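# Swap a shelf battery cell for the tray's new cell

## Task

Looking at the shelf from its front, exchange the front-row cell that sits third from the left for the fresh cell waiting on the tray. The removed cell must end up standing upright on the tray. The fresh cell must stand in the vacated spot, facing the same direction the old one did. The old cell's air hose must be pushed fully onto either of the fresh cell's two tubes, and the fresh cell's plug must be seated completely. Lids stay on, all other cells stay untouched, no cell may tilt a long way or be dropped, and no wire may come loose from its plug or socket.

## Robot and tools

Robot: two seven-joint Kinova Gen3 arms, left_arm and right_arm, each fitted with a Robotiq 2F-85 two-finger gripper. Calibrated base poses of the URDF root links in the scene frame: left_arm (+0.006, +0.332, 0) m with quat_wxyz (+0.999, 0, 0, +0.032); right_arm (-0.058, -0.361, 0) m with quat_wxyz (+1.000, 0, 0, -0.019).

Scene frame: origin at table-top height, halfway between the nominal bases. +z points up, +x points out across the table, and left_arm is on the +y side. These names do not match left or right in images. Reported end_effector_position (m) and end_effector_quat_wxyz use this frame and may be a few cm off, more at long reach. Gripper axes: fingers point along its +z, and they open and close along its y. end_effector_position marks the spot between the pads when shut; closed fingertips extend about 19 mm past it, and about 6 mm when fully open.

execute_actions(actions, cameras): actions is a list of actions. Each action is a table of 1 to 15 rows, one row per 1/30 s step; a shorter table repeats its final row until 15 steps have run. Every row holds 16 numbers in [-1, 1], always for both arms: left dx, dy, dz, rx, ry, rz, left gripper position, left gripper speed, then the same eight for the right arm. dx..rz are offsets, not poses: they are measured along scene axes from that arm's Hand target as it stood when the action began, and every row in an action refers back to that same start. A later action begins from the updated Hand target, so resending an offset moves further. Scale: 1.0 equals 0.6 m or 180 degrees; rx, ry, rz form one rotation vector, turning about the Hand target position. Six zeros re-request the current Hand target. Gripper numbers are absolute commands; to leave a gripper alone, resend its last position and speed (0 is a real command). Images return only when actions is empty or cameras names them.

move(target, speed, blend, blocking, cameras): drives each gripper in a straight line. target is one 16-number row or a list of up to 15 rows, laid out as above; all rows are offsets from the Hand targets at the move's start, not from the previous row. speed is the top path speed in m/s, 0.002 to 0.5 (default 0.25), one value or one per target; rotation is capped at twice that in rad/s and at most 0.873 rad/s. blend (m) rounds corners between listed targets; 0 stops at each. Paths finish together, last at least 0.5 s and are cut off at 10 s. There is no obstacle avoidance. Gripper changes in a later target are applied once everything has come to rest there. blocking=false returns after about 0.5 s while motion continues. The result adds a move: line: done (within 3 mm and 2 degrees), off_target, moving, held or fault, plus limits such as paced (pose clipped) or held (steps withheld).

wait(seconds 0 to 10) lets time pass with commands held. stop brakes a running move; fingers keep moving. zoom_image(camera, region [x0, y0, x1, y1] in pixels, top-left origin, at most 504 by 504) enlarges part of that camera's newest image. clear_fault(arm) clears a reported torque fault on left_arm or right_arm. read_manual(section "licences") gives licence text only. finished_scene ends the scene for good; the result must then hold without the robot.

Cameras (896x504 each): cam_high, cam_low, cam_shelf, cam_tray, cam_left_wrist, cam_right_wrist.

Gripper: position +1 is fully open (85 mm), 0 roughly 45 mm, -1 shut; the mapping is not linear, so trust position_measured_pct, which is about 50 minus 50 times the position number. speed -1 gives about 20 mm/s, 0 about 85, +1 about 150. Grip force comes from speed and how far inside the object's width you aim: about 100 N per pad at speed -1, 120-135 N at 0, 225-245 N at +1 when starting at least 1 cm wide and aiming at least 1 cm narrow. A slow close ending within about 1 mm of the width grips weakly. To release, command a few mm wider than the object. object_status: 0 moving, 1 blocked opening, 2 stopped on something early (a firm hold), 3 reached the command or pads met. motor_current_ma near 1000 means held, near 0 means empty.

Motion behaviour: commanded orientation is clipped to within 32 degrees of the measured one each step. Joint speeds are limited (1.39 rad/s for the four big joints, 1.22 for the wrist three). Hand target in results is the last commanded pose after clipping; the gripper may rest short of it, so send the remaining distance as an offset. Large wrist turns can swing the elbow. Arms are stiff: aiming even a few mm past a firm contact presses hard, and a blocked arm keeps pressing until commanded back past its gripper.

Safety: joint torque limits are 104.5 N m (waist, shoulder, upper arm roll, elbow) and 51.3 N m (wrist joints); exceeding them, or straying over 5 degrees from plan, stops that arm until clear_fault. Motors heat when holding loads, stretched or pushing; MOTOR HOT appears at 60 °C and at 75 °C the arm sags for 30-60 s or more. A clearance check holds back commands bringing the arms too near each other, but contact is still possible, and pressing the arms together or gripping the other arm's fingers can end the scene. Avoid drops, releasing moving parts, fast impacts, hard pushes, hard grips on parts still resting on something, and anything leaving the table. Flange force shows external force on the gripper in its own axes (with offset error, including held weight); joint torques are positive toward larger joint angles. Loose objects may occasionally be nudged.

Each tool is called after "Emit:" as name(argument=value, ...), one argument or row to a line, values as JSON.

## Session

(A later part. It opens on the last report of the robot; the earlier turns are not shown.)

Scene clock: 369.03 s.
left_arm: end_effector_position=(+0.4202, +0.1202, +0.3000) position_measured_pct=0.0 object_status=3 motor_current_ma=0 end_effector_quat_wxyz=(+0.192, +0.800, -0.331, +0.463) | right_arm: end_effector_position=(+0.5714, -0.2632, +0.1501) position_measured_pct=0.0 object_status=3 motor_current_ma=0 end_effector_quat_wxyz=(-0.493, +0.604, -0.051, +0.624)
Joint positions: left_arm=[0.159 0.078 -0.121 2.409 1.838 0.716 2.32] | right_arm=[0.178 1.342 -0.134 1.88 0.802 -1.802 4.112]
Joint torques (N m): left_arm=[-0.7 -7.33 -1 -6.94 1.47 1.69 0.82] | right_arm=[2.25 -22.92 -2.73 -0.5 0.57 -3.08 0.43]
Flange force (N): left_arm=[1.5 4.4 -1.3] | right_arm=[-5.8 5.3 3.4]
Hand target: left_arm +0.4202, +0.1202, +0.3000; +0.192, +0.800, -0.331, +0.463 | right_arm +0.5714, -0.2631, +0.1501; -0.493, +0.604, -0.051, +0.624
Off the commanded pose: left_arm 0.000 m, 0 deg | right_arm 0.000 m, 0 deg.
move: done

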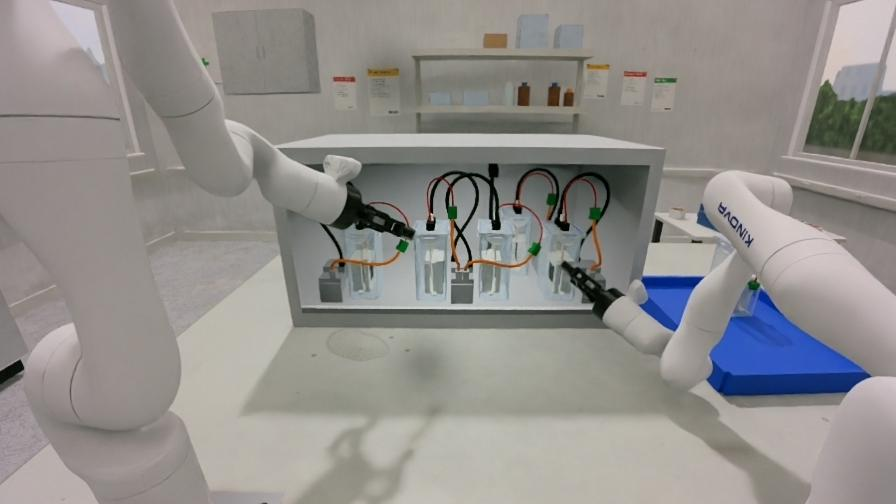

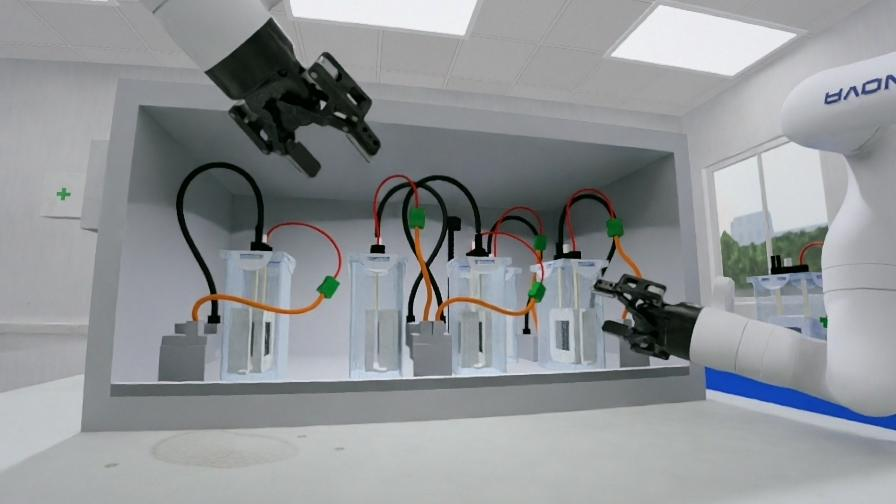

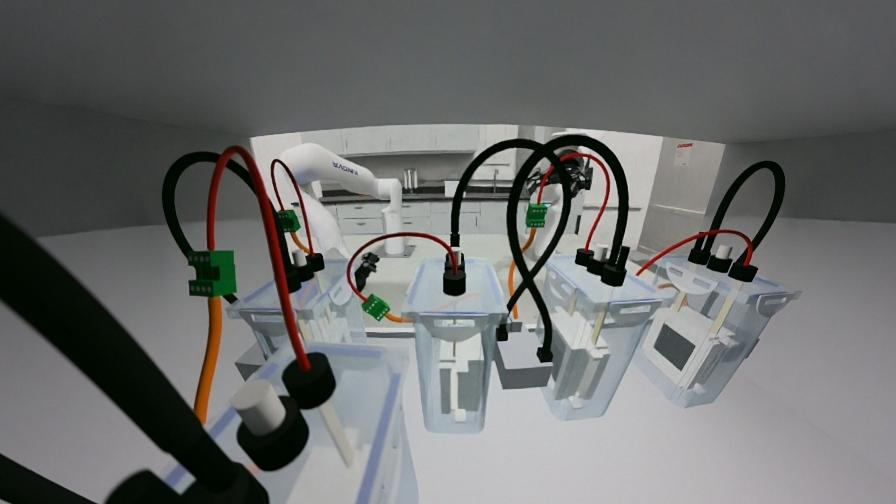

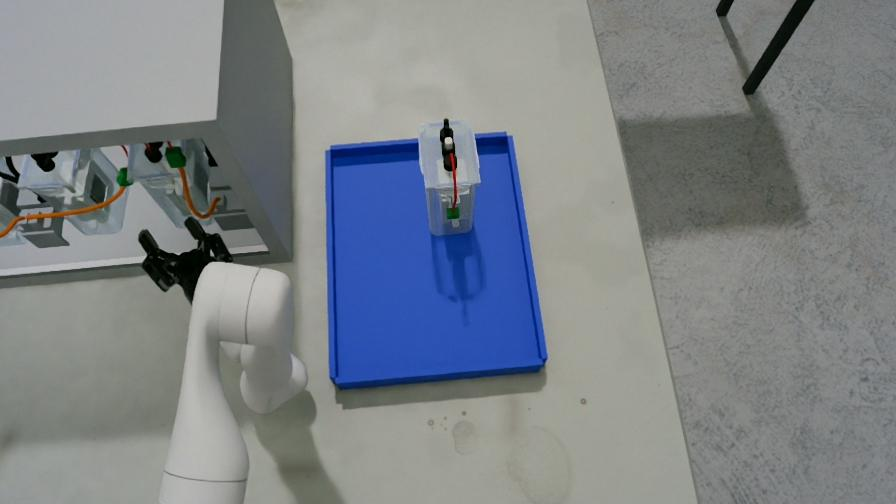

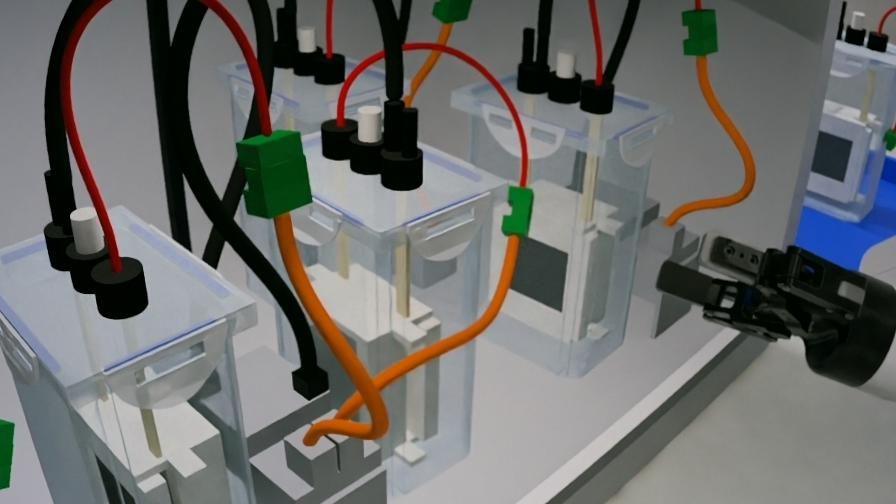

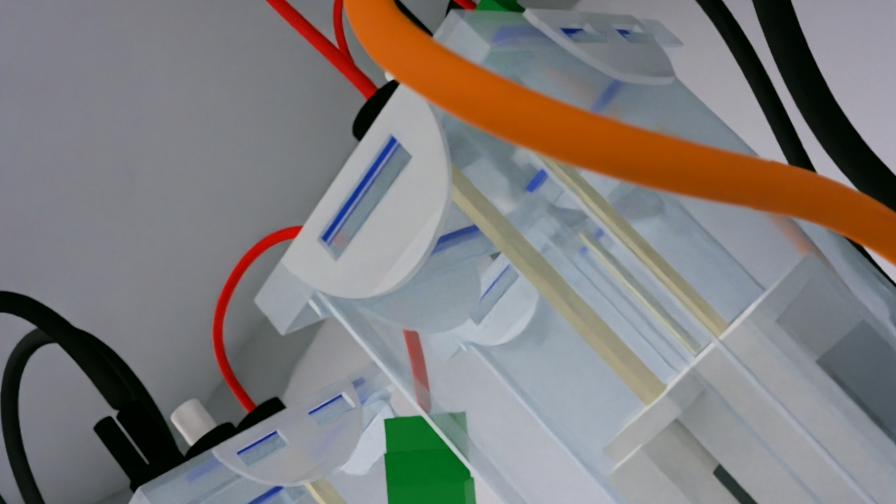

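Emit:
move(
  target=[0.255,-0.387,-0.005,0.199,-0.026,0.072,0.2,1, 0,0,0,0,0,0,1,1],
  cameras=["cam_left_wrist","cam_low","cam_high"],
)

Emit:
zoom_image(
  camera="cam_left_wrist",
  region=[350, 304, 650, 504],
)

Scene clock: 413.27 s.
left_arm: end_effector_position=(+0.5732, -0.1120, +0.2970) position_measured_pct=39.8 object_status=3 motor_current_ma=0 end_effector_quat_wxyz=(-0.128, +0.832, -0.374, +0.389) | right_arm: end_effector_position=(+0.5714, -0.2631, +0.1501) position_measured_pct=0.0 object_status=3 motor_current_ma=0 end_effector_quat_wxyz=(-0.493, +0.604, -0.051, +0.624)
Joint positions: left_arm=[0.838 0.63 0.134 1.344 2.137 -0.751 2.206] | right_arm=[0.178 1.342 -0.134 1.88 0.802 -1.801 4.112]
Joint torques (N m): left_arm=[-0.7 -19.59 -0.98 -9.35 -1.26 0.23 0.87] | right_arm=[2.13 -22.99 -2.73 -0.13 0.51 -3.11 0.43]
Flange force (N): left_arm=[2.1 -3.4 -4.4] | right_arm=[-5.8 6.6 3.8]
Hand target: left_arm +0.5732, -0.1120, +0.2970; -0.128, +0.832, -0.374, +0.389 | right_arm +0.5714, -0.2631, +0.1501; -0.493, +0.604, -0.051, +0.624
Off the commanded pose: left_arm 0.000 m, 0 deg | right_arm 0.000 m, 0 deg.
move: done
Images, in order (width x height): cam_high 896x504, cam_low 896x504, cam_left_wrist 896x504.

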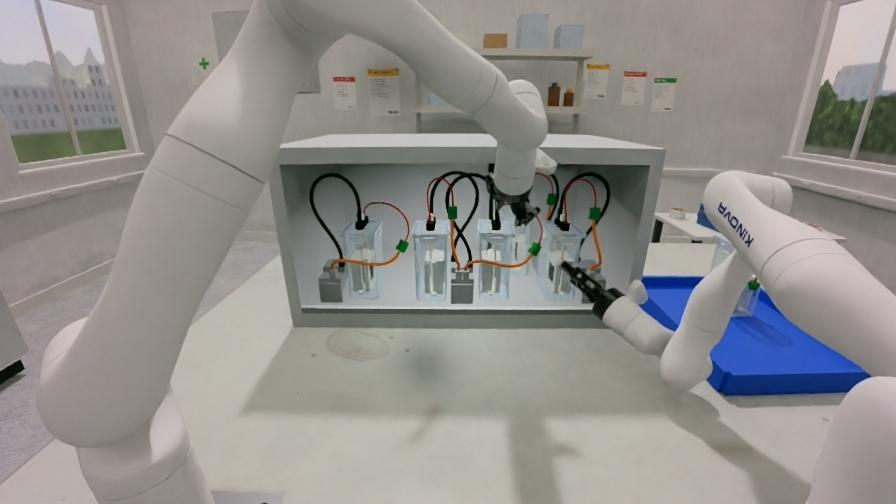

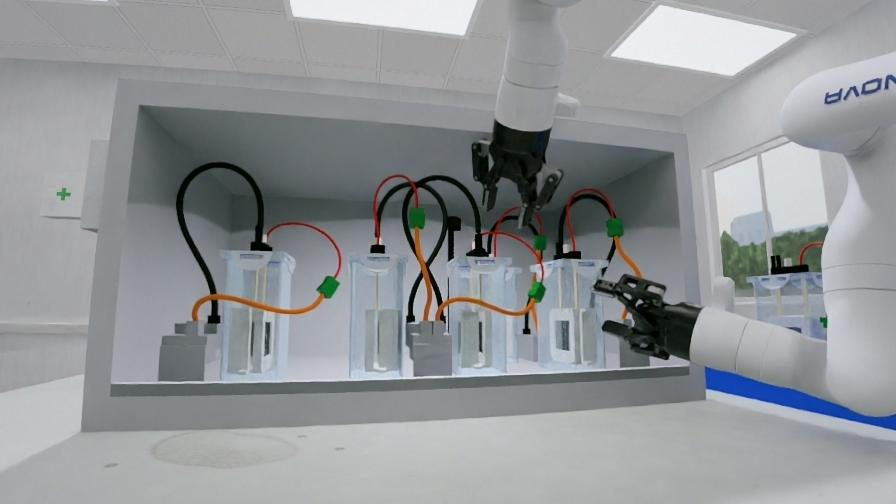

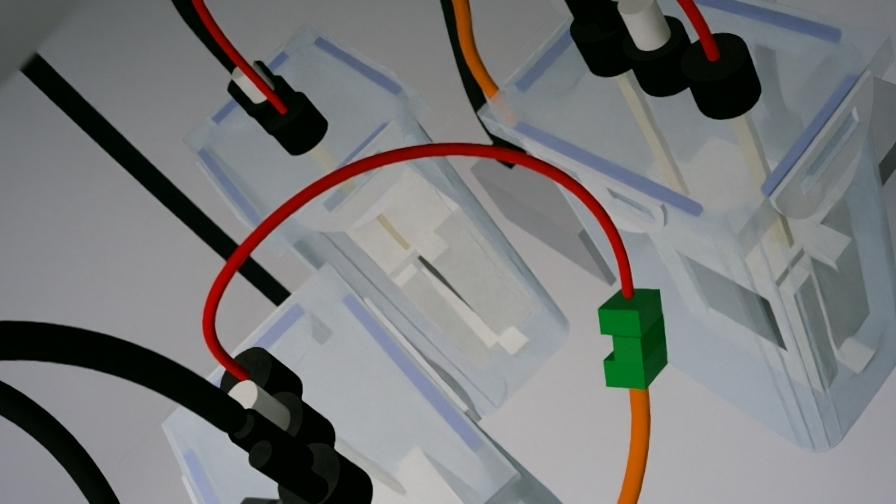

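Scaled by 1.680 from the camera's 896x504 image, which has a finer 1280x720 frame.

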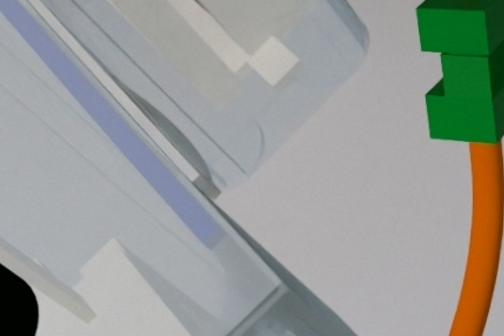

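Emit:
zoom_image(
  camera="cam_left_wrist",
  region=[570, 270, 700, 410],
)

Scaled by 3.600 from the camera's 896x504 image, which has a finer 1280x720 frame.

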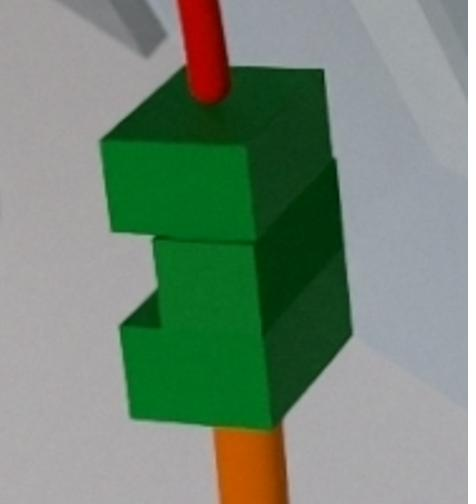

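Emit:
move(
  target=[
    [-0.089,0.087,0.055,0.608,-0.304,-0.673,0.2,1, 0,0,0,0,0,0,1,1],
    [0.03,-0.008,-0.022,0.608,-0.304,-0.673,0.2,1, 0,0,0,0,0,0,1,1],
  ],
  cameras=["cam_left_wrist","cam_low","cam_high"],
)

Scene clock: 501.60 s.
left_arm: end_effector_position=(+0.5912, -0.1167, +0.2838) position_measured_pct=39.8 object_status=3 motor_current_ma=0 end_effector_quat_wxyz=(+0.382, +0.410, +0.815, -0.144) | right_arm: end_effector_position=(+0.5714, -0.2631, +0.1501) position_measured_pct=0.0 object_status=3 motor_current_ma=0 end_effector_quat_wxyz=(-0.493, +0.604, -0.051, +0.624)
Joint positions: left_arm=[0.325 0.614 0.444 1.483 -0.098 0.271 1.244] | right_arm=[0.178 1.342 -0.134 1.88 0.802 -1.801 4.112]
Joint torques (N m): left_arm=[-0.68 -18.28 2.04 -9.6 0.4 -2.35 0.85] | right_arm=[2.14 -22.96 -2.71 -0.14 0.52 -3.12 0.42]
Flange force (N): left_arm=[-0.5 0.5 -5.2] | right_arm=[-5.8 6.5 3.9]
Hand target: left_arm +0.5912, -0.1167, +0.2838; +0.382, +0.410, +0.815, -0.144 | right_arm +0.5714, -0.2631, +0.1501; -0.493, +0.604, -0.051, +0.624
Off the commanded pose: left_arm 0.000 m, 0 deg | right_arm 0.000 m, 0 deg.
move: done
Images, in order (width x height): cam_high 896x504, cam_low 896x504, cam_left_wrist 896x504.

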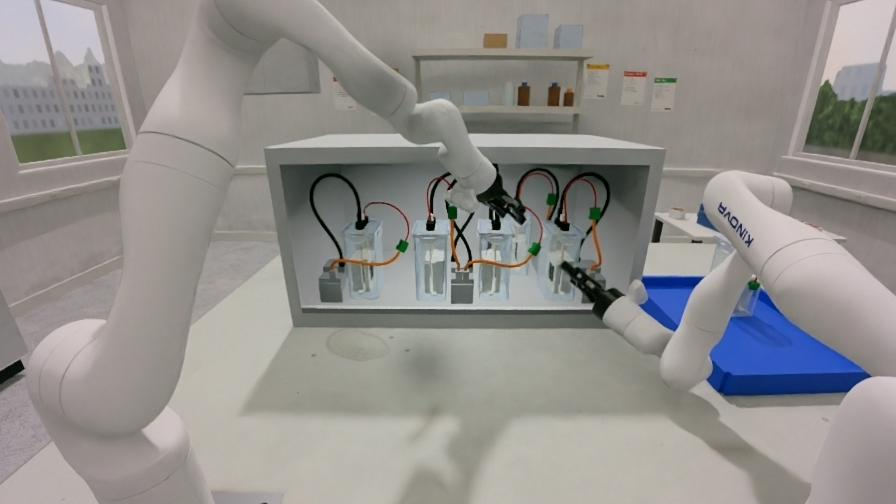

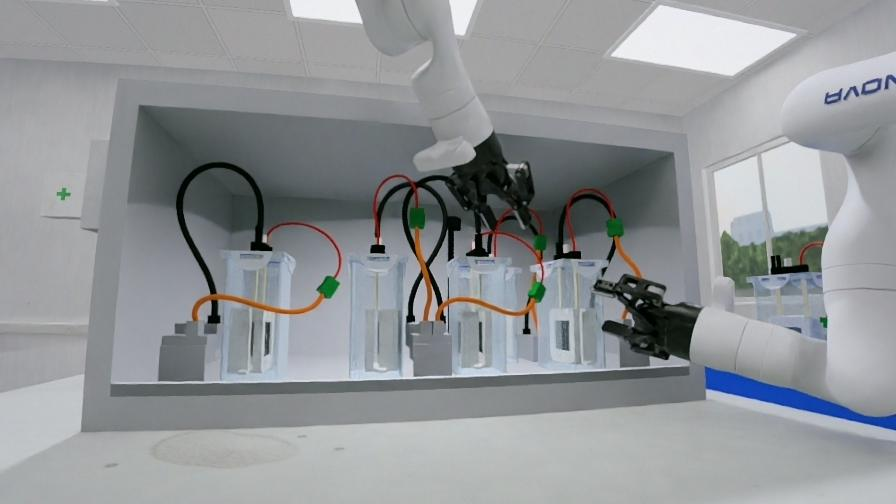

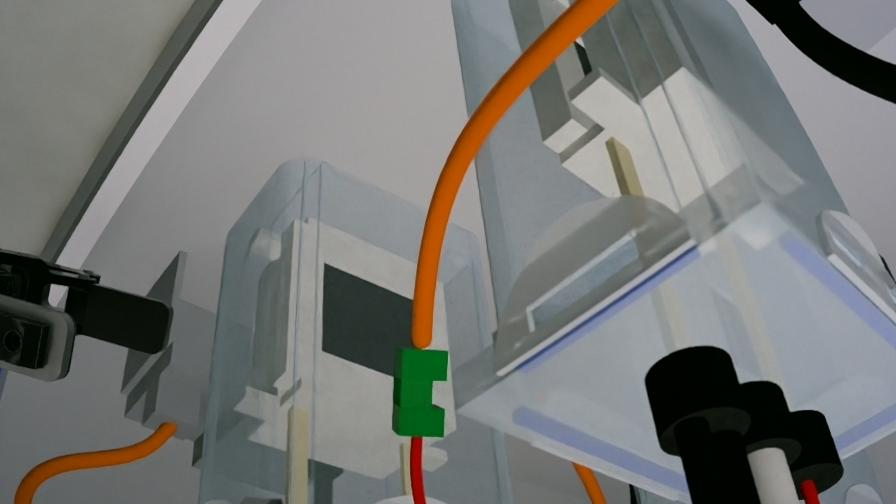

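Emit:
move(
  target=[0.0713,-0.1,-0.1097,0.0164,-0.0247,0.0331,-0.38,0.5, 0,0,0,0,0,0,1,1],
  speed=0.12,
  cameras=["cam_left_wrist","cam_low","cam_high","cam_shelf"],
)

Emit:
zoom_image(
  camera="cam_high",
  region=[400, 150, 650, 320],
)

Emit:
zoom_image(
  camera="cam_low",
  region=[400, 120, 700, 400],
)

Scene clock: 568.23 s.
left_arm: end_effector_position=(+0.6340, -0.1767, +0.2180) position_measured_pct=68.8 object_status=3 motor_current_ma=0 end_effector_quat_wxyz=(+0.410, +0.382, +0.824, -0.086) | right_arm: end_effector_position=(+0.5714, -0.2631, +0.1501) position_measured_pct=0.0 object_status=3 motor_current_ma=0 end_effector_quat_wxyz=(-0.493, +0.604, -0.051, +0.624)
Joint positions: left_arm=[0.699 0.794 0.034 1.311 -0.164 0.174 1.498] | right_arm=[0.178 1.342 -0.134 1.88 0.802 -1.801 4.112]
Joint torques (N m): left_arm=[-0.71 -21.94 -0.61 -9.58 0.24 -2.51 0.86] | right_arm=[2.16 -22.93 -2.73 -0.11 0.52 -3.12 0.44]
Flange force (N): left_arm=[-2.1 2.8 -5.0] | right_arm=[-5.7 6.6 4.0]
Hand target: left_arm +0.6340, -0.1767, +0.2180; +0.410, +0.382, +0.824, -0.086 | right_arm +0.5714, -0.2631, +0.1501; -0.493, +0.604, -0.051, +0.624
Off the commanded pose: left_arm 0.000 m, 0 deg | right_arm 0.000 m, 0 deg.
move: done
Images, in order (width x height): cam_high 896x504, cam_low 896x504, cam_shelf 896x504, cam_left_wrist 896x504.

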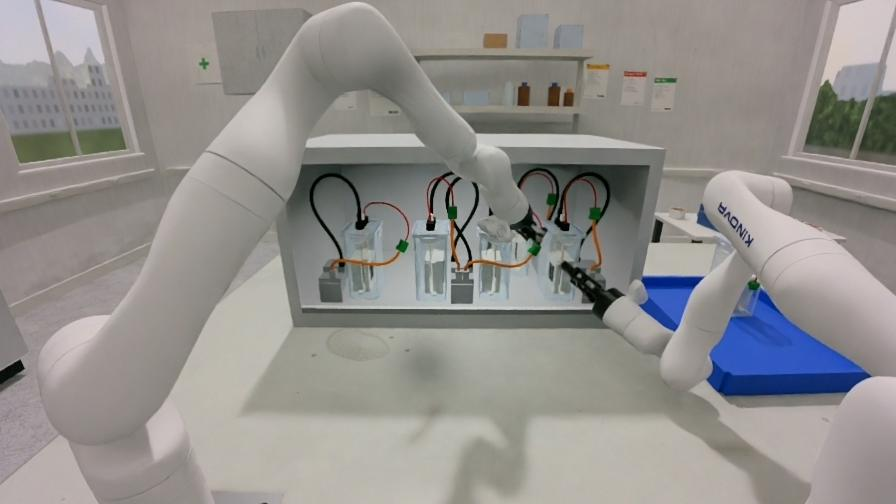

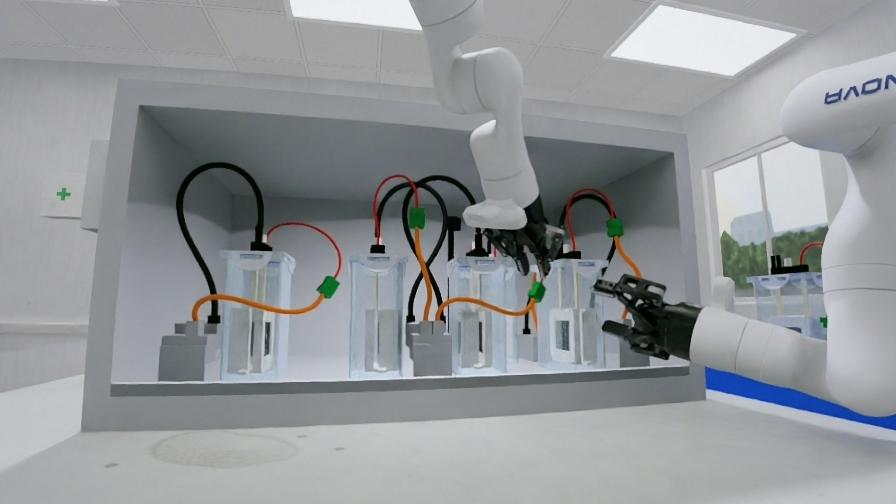

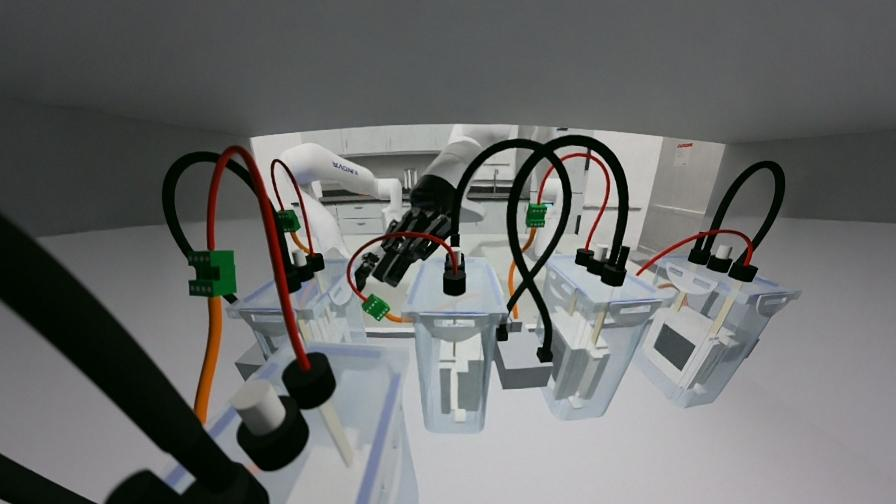

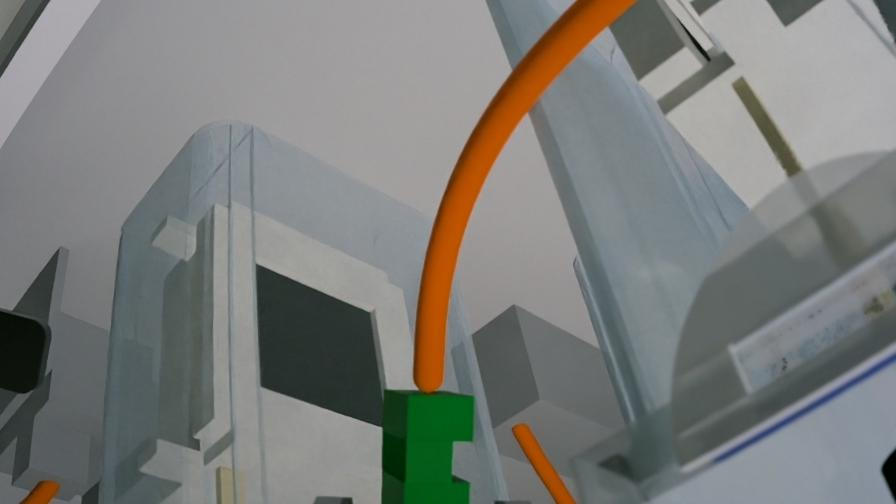

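Scaled by 2.016.

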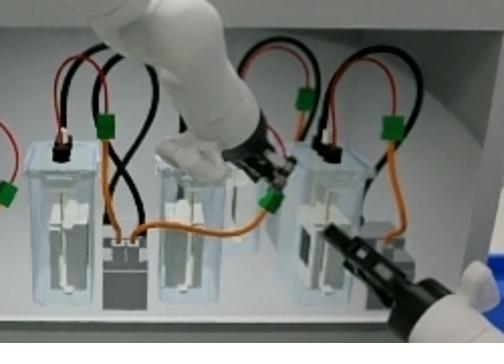

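Scaled by 1.680.

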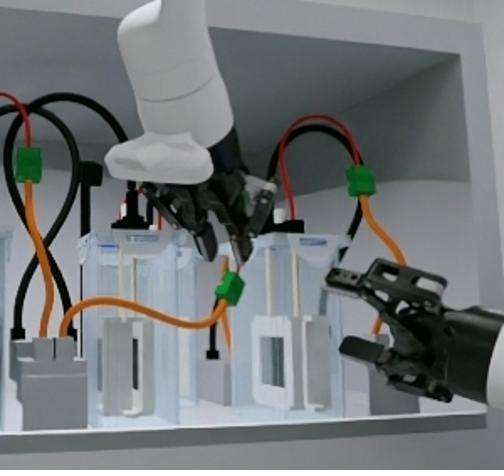

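Emit:
move(
  target=[0.0402,-0.0306,-0.043,0,0,0,-0.38,0.5, 0,0,0,0,0,0,1,1],
  speed=0.06,
  cameras=["cam_left_wrist","cam_low","cam_shelf"],
)

Emit:
zoom_image(
  camera="cam_low",
  region=[460, 200, 640, 320],
)

Emit:
zoom_image(
  camera="cam_shelf",
  region=[320, 180, 500, 340],
)

Scene clock: 576.23 s.
left_arm: end_effector_position=(+0.6581, -0.1951, +0.1922) position_measured_pct=68.8 object_status=3 motor_current_ma=0 end_effector_quat_wxyz=(+0.410, +0.382, +0.824, -0.086) | right_arm: end_effector_position=(+0.5714, -0.2631, +0.1501) position_measured_pct=0.0 object_status=3 motor_current_ma=0 end_effector_quat_wxyz=(-0.493, +0.604, -0.051, +0.624)
Joint positions: left_arm=[0.698 0.892 0.038 1.195 -0.166 0.192 1.494] | right_arm=[0.178 1.342 -0.134 1.88 0.802 -1.801 4.112]
Joint torques (N m): left_arm=[-10.53 -9.74 -6.48 -1.85 0.64 1.03 1.59] | right_arm=[2.18 -22.97 -2.71 -0.15 0.52 -3.12 0.44]
Flange force (N): left_arm=[-17.7 -7.1 -16.1] | right_arm=[-5.8 6.5 3.9]
Hand target: left_arm +0.6581, -0.1951, +0.1922; +0.410, +0.382, +0.824, -0.086 | right_arm +0.5714, -0.2631, +0.1501; -0.493, +0.604, -0.051, +0.624
Off the commanded pose: left_arm 0.000 m, 0 deg | right_arm 0.000 m, 0 deg.
move: done
Images, in order (width x height): cam_low 896x504, cam_shelf 896x504, cam_left_wrist 896x504.

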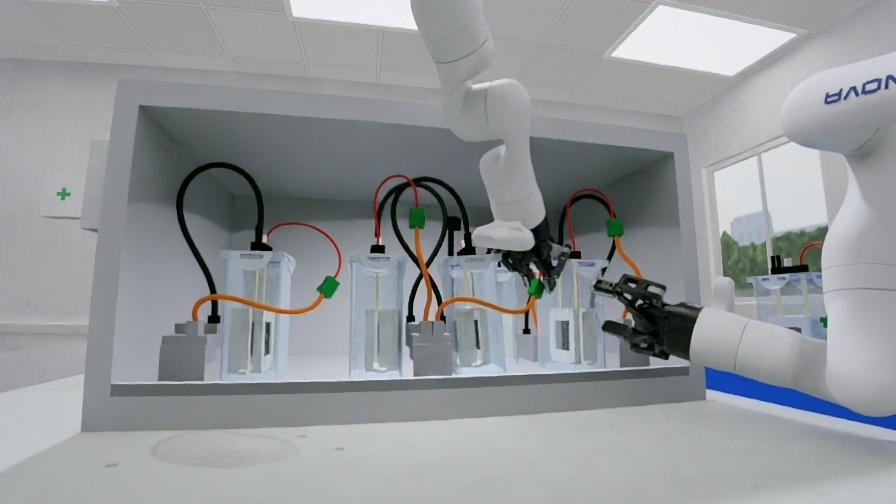

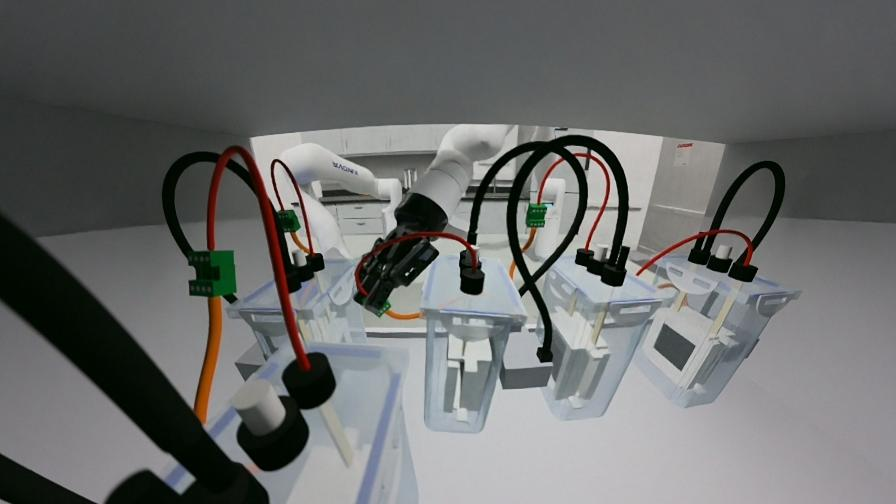

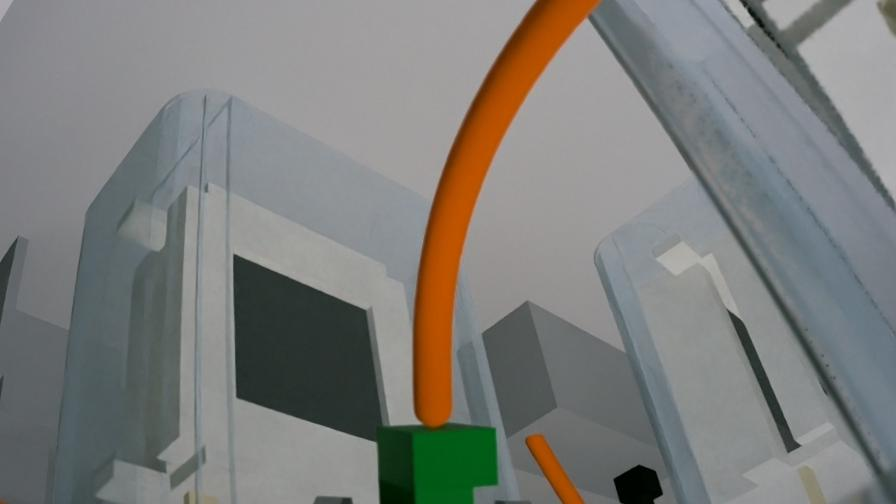

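Scaled by 2.800.

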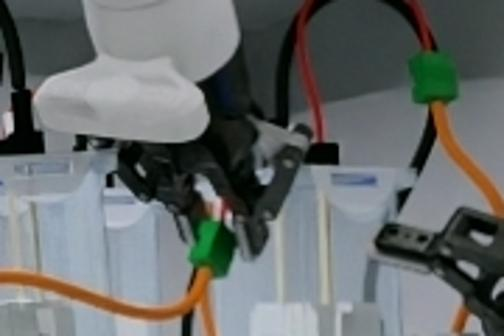

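Scaled by 2.800.

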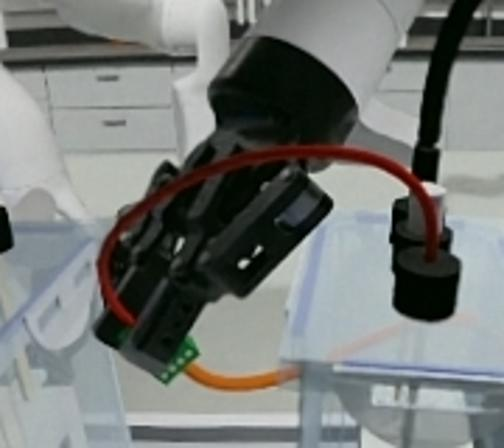

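Emit:
move(
  target=[0,0,0,0,0,0,-0.8,-1, 0,0,0,0,0,0,1,1],
  cameras=["cam_left_wrist","cam_low","cam_shelf"],
)

Emit:
zoom_image(
  camera="cam_low",
  region=[460, 200, 640, 320],
)

Emit:
zoom_image(
  camera="cam_shelf",
  region=[320, 180, 600, 440],
)

Scene clock: 586.20 s.
left_arm: end_effector_position=(+0.6581, -0.1951, +0.1922) position_measured_pct=83.5 object_status=0 motor_current_ma=1000 end_effector_quat_wxyz=(+0.410, +0.382, +0.824, -0.086) | right_arm: end_effector_position=(+0.5714, -0.2631, +0.1501) position_measured_pct=0.0 object_status=3 motor_current_ma=0 end_effector_quat_wxyz=(-0.493, +0.604, -0.051, +0.624)
Joint positions: left_arm=[0.698 0.892 0.038 1.195 -0.166 0.192 1.494] | right_arm=[0.178 1.342 -0.134 1.88 0.802 -1.801 4.112]
Joint torques (N m): left_arm=[-12.69 -4.82 -7.86 1.33 0.86 2.6 1.87] | right_arm=[2.17 -22.95 -2.68 -0.14 0.49 -3.12 0.46]
Flange force (N): left_arm=[-23.0 -8.5 -19.3] | right_arm=[-5.7 6.5 3.9]
Hand target: left_arm +0.6581, -0.1951, +0.1922; +0.410, +0.382, +0.824, -0.086 | right_arm +0.5714, -0.2631, +0.1501; -0.493, +0.604, -0.051, +0.624
Off the commanded pose: left_arm 0.000 m, 0 deg | right_arm 0.000 m, 0 deg.
move: done
Images, in order (width x height): cam_low 896x504, cam_shelf 896x504, cam_left_wrist 896x504.

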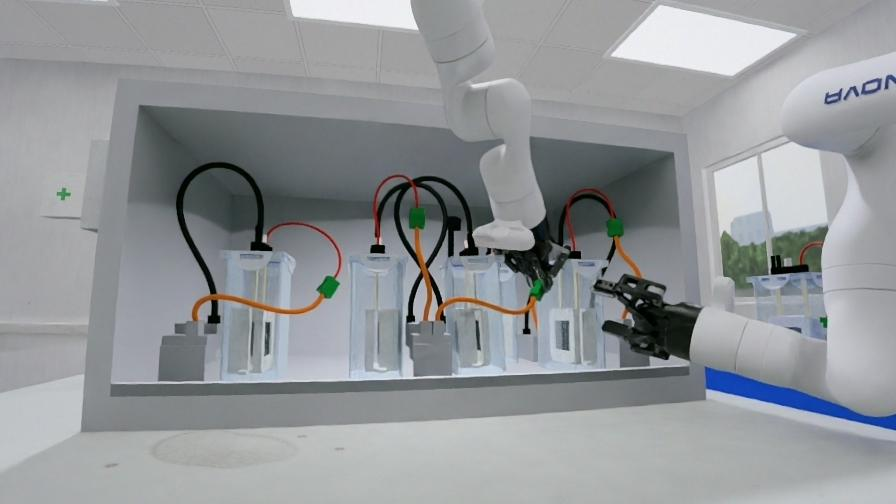

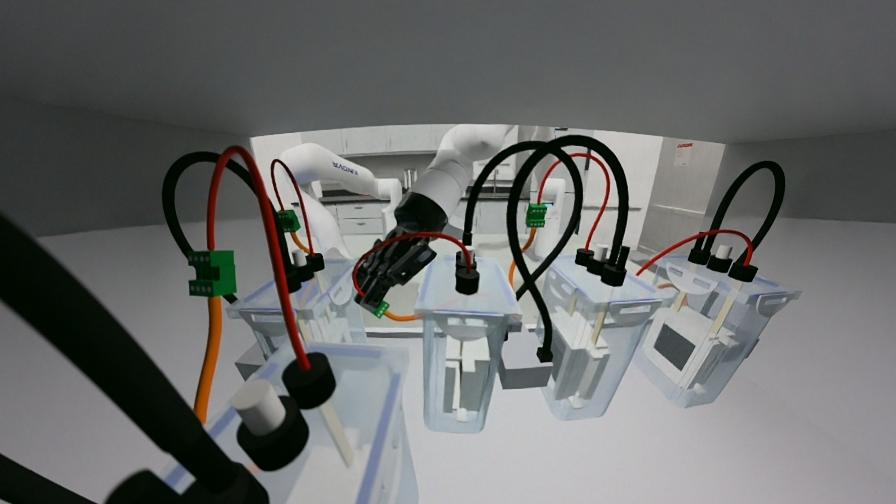

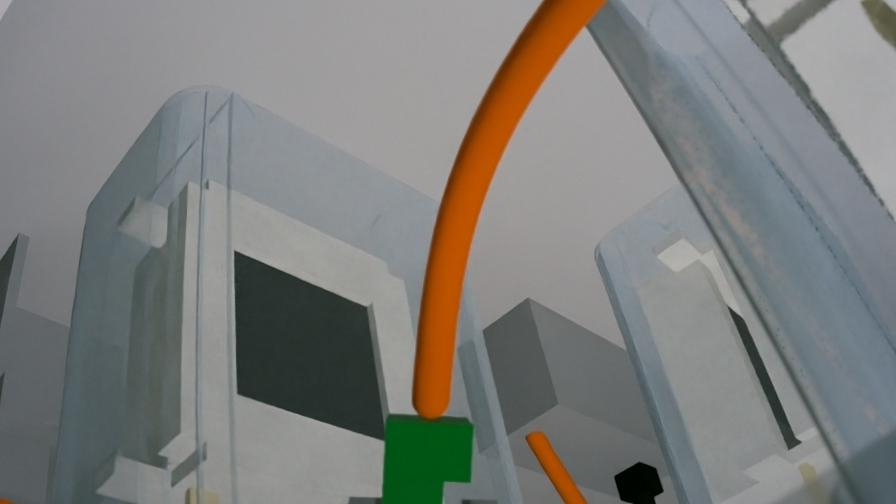

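Scaled by 2.800.

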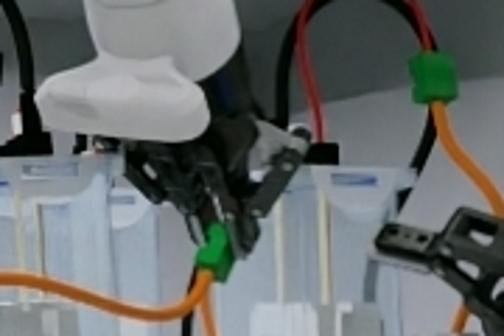

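Scaled by 1.800.

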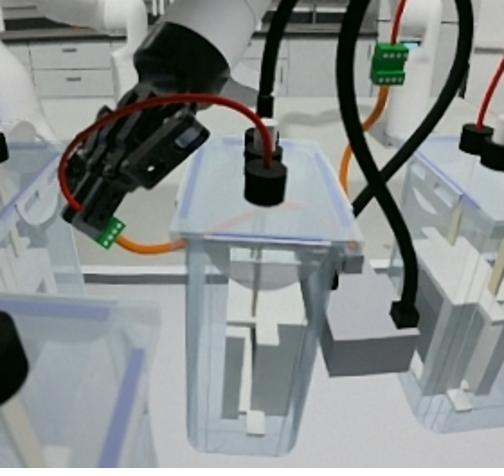

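Emit:
move(
  target=[
    [-0.05,-0.003,0.05,0,0,0,-0.8,-1, 0,0,0,0,0,0,1,1],
    [-0.183,0.033,0.075,0,0,0,-0.8,-1, 0,0,0,0,0,0,1,1],
  ],
  speed=0.1,
  blend=[0.02,0],
  cameras=["all"],
)

Scene clock: 599.57 s.
left_arm: end_effector_position=(+0.5483, -0.1753, +0.2372) position_measured_pct=83.5 object_status=2 motor_current_ma=1000 end_effector_quat_wxyz=(+0.410, +0.382, +0.824, -0.086) | right_arm: end_effector_position=(+0.5714, -0.2631, +0.1501) position_measured_pct=0.0 object_status=3 motor_current_ma=0 end_effector_quat_wxyz=(-0.493, +0.604, -0.051, +0.624)
Joint positions: left_arm=[0.9 0.643 -0.133 1.548 -0.155 0.095 1.615] | right_arm=[0.178 1.342 -0.134 1.88 0.802 -1.801 4.112]
Joint torques (N m): left_arm=[0.03 -19.52 -1.43 -9.49 0.24 -2.41 0.85] | right_arm=[2.16 -22.99 -2.68 -0.1 0.55 -3.13 0.44]
Flange force (N): left_arm=[-1.4 4.8 -4.9] | right_arm=[-5.8 6.7 4.1]
Hand target: left_arm +0.5483, -0.1753, +0.2372; +0.410, +0.382, +0.824, -0.086 | right_arm +0.5714, -0.2631, +0.1501; -0.493, +0.604, -0.051, +0.624
Off the commanded pose: left_arm 0.000 m, 0 deg | right_arm 0.000 m, 0 deg.
move: done

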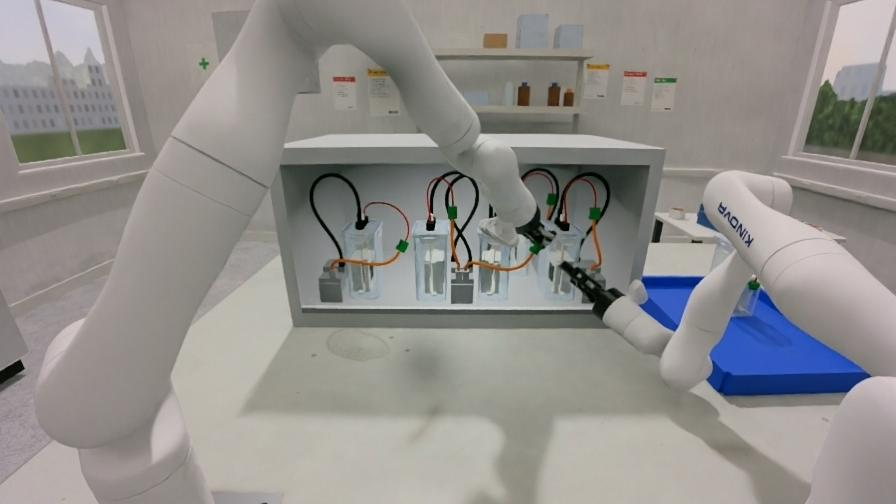

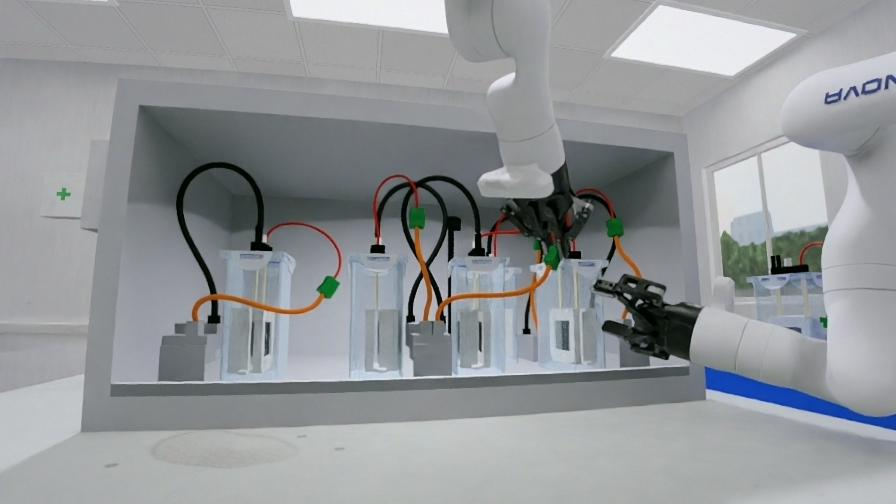

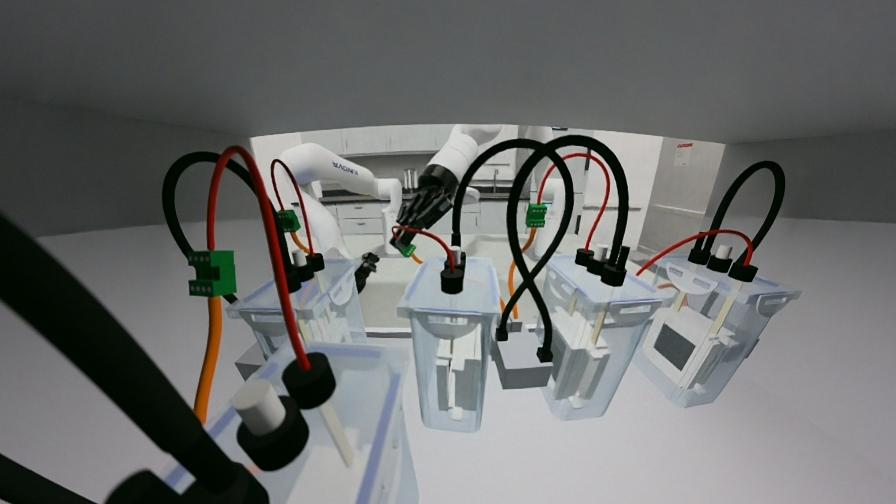

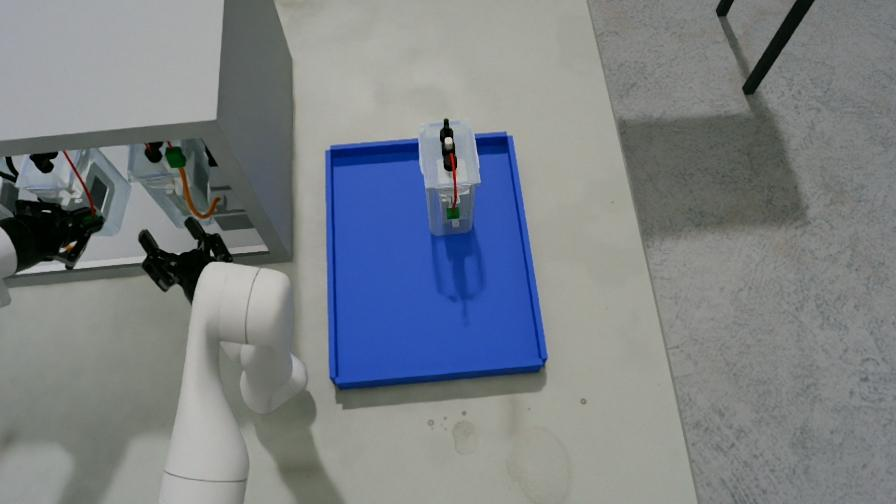

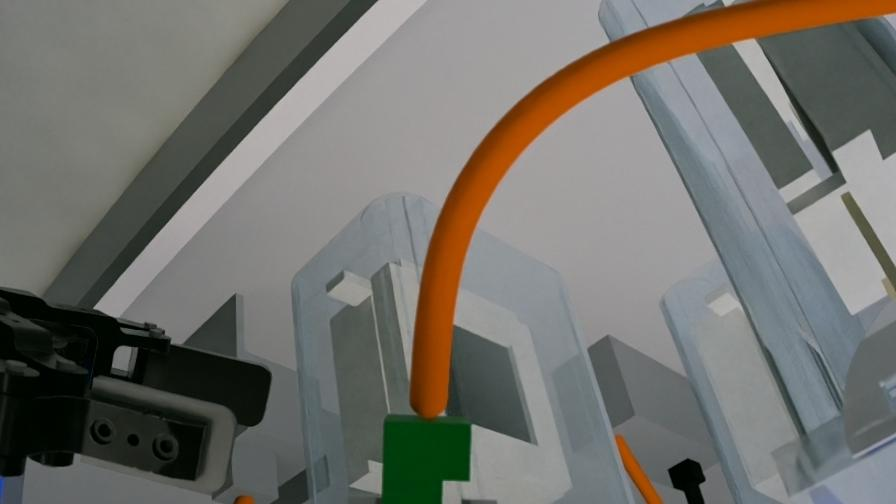

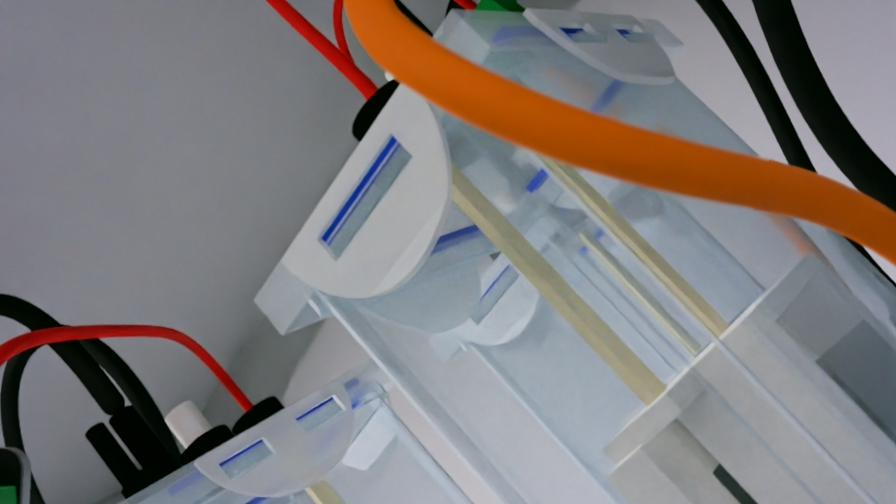

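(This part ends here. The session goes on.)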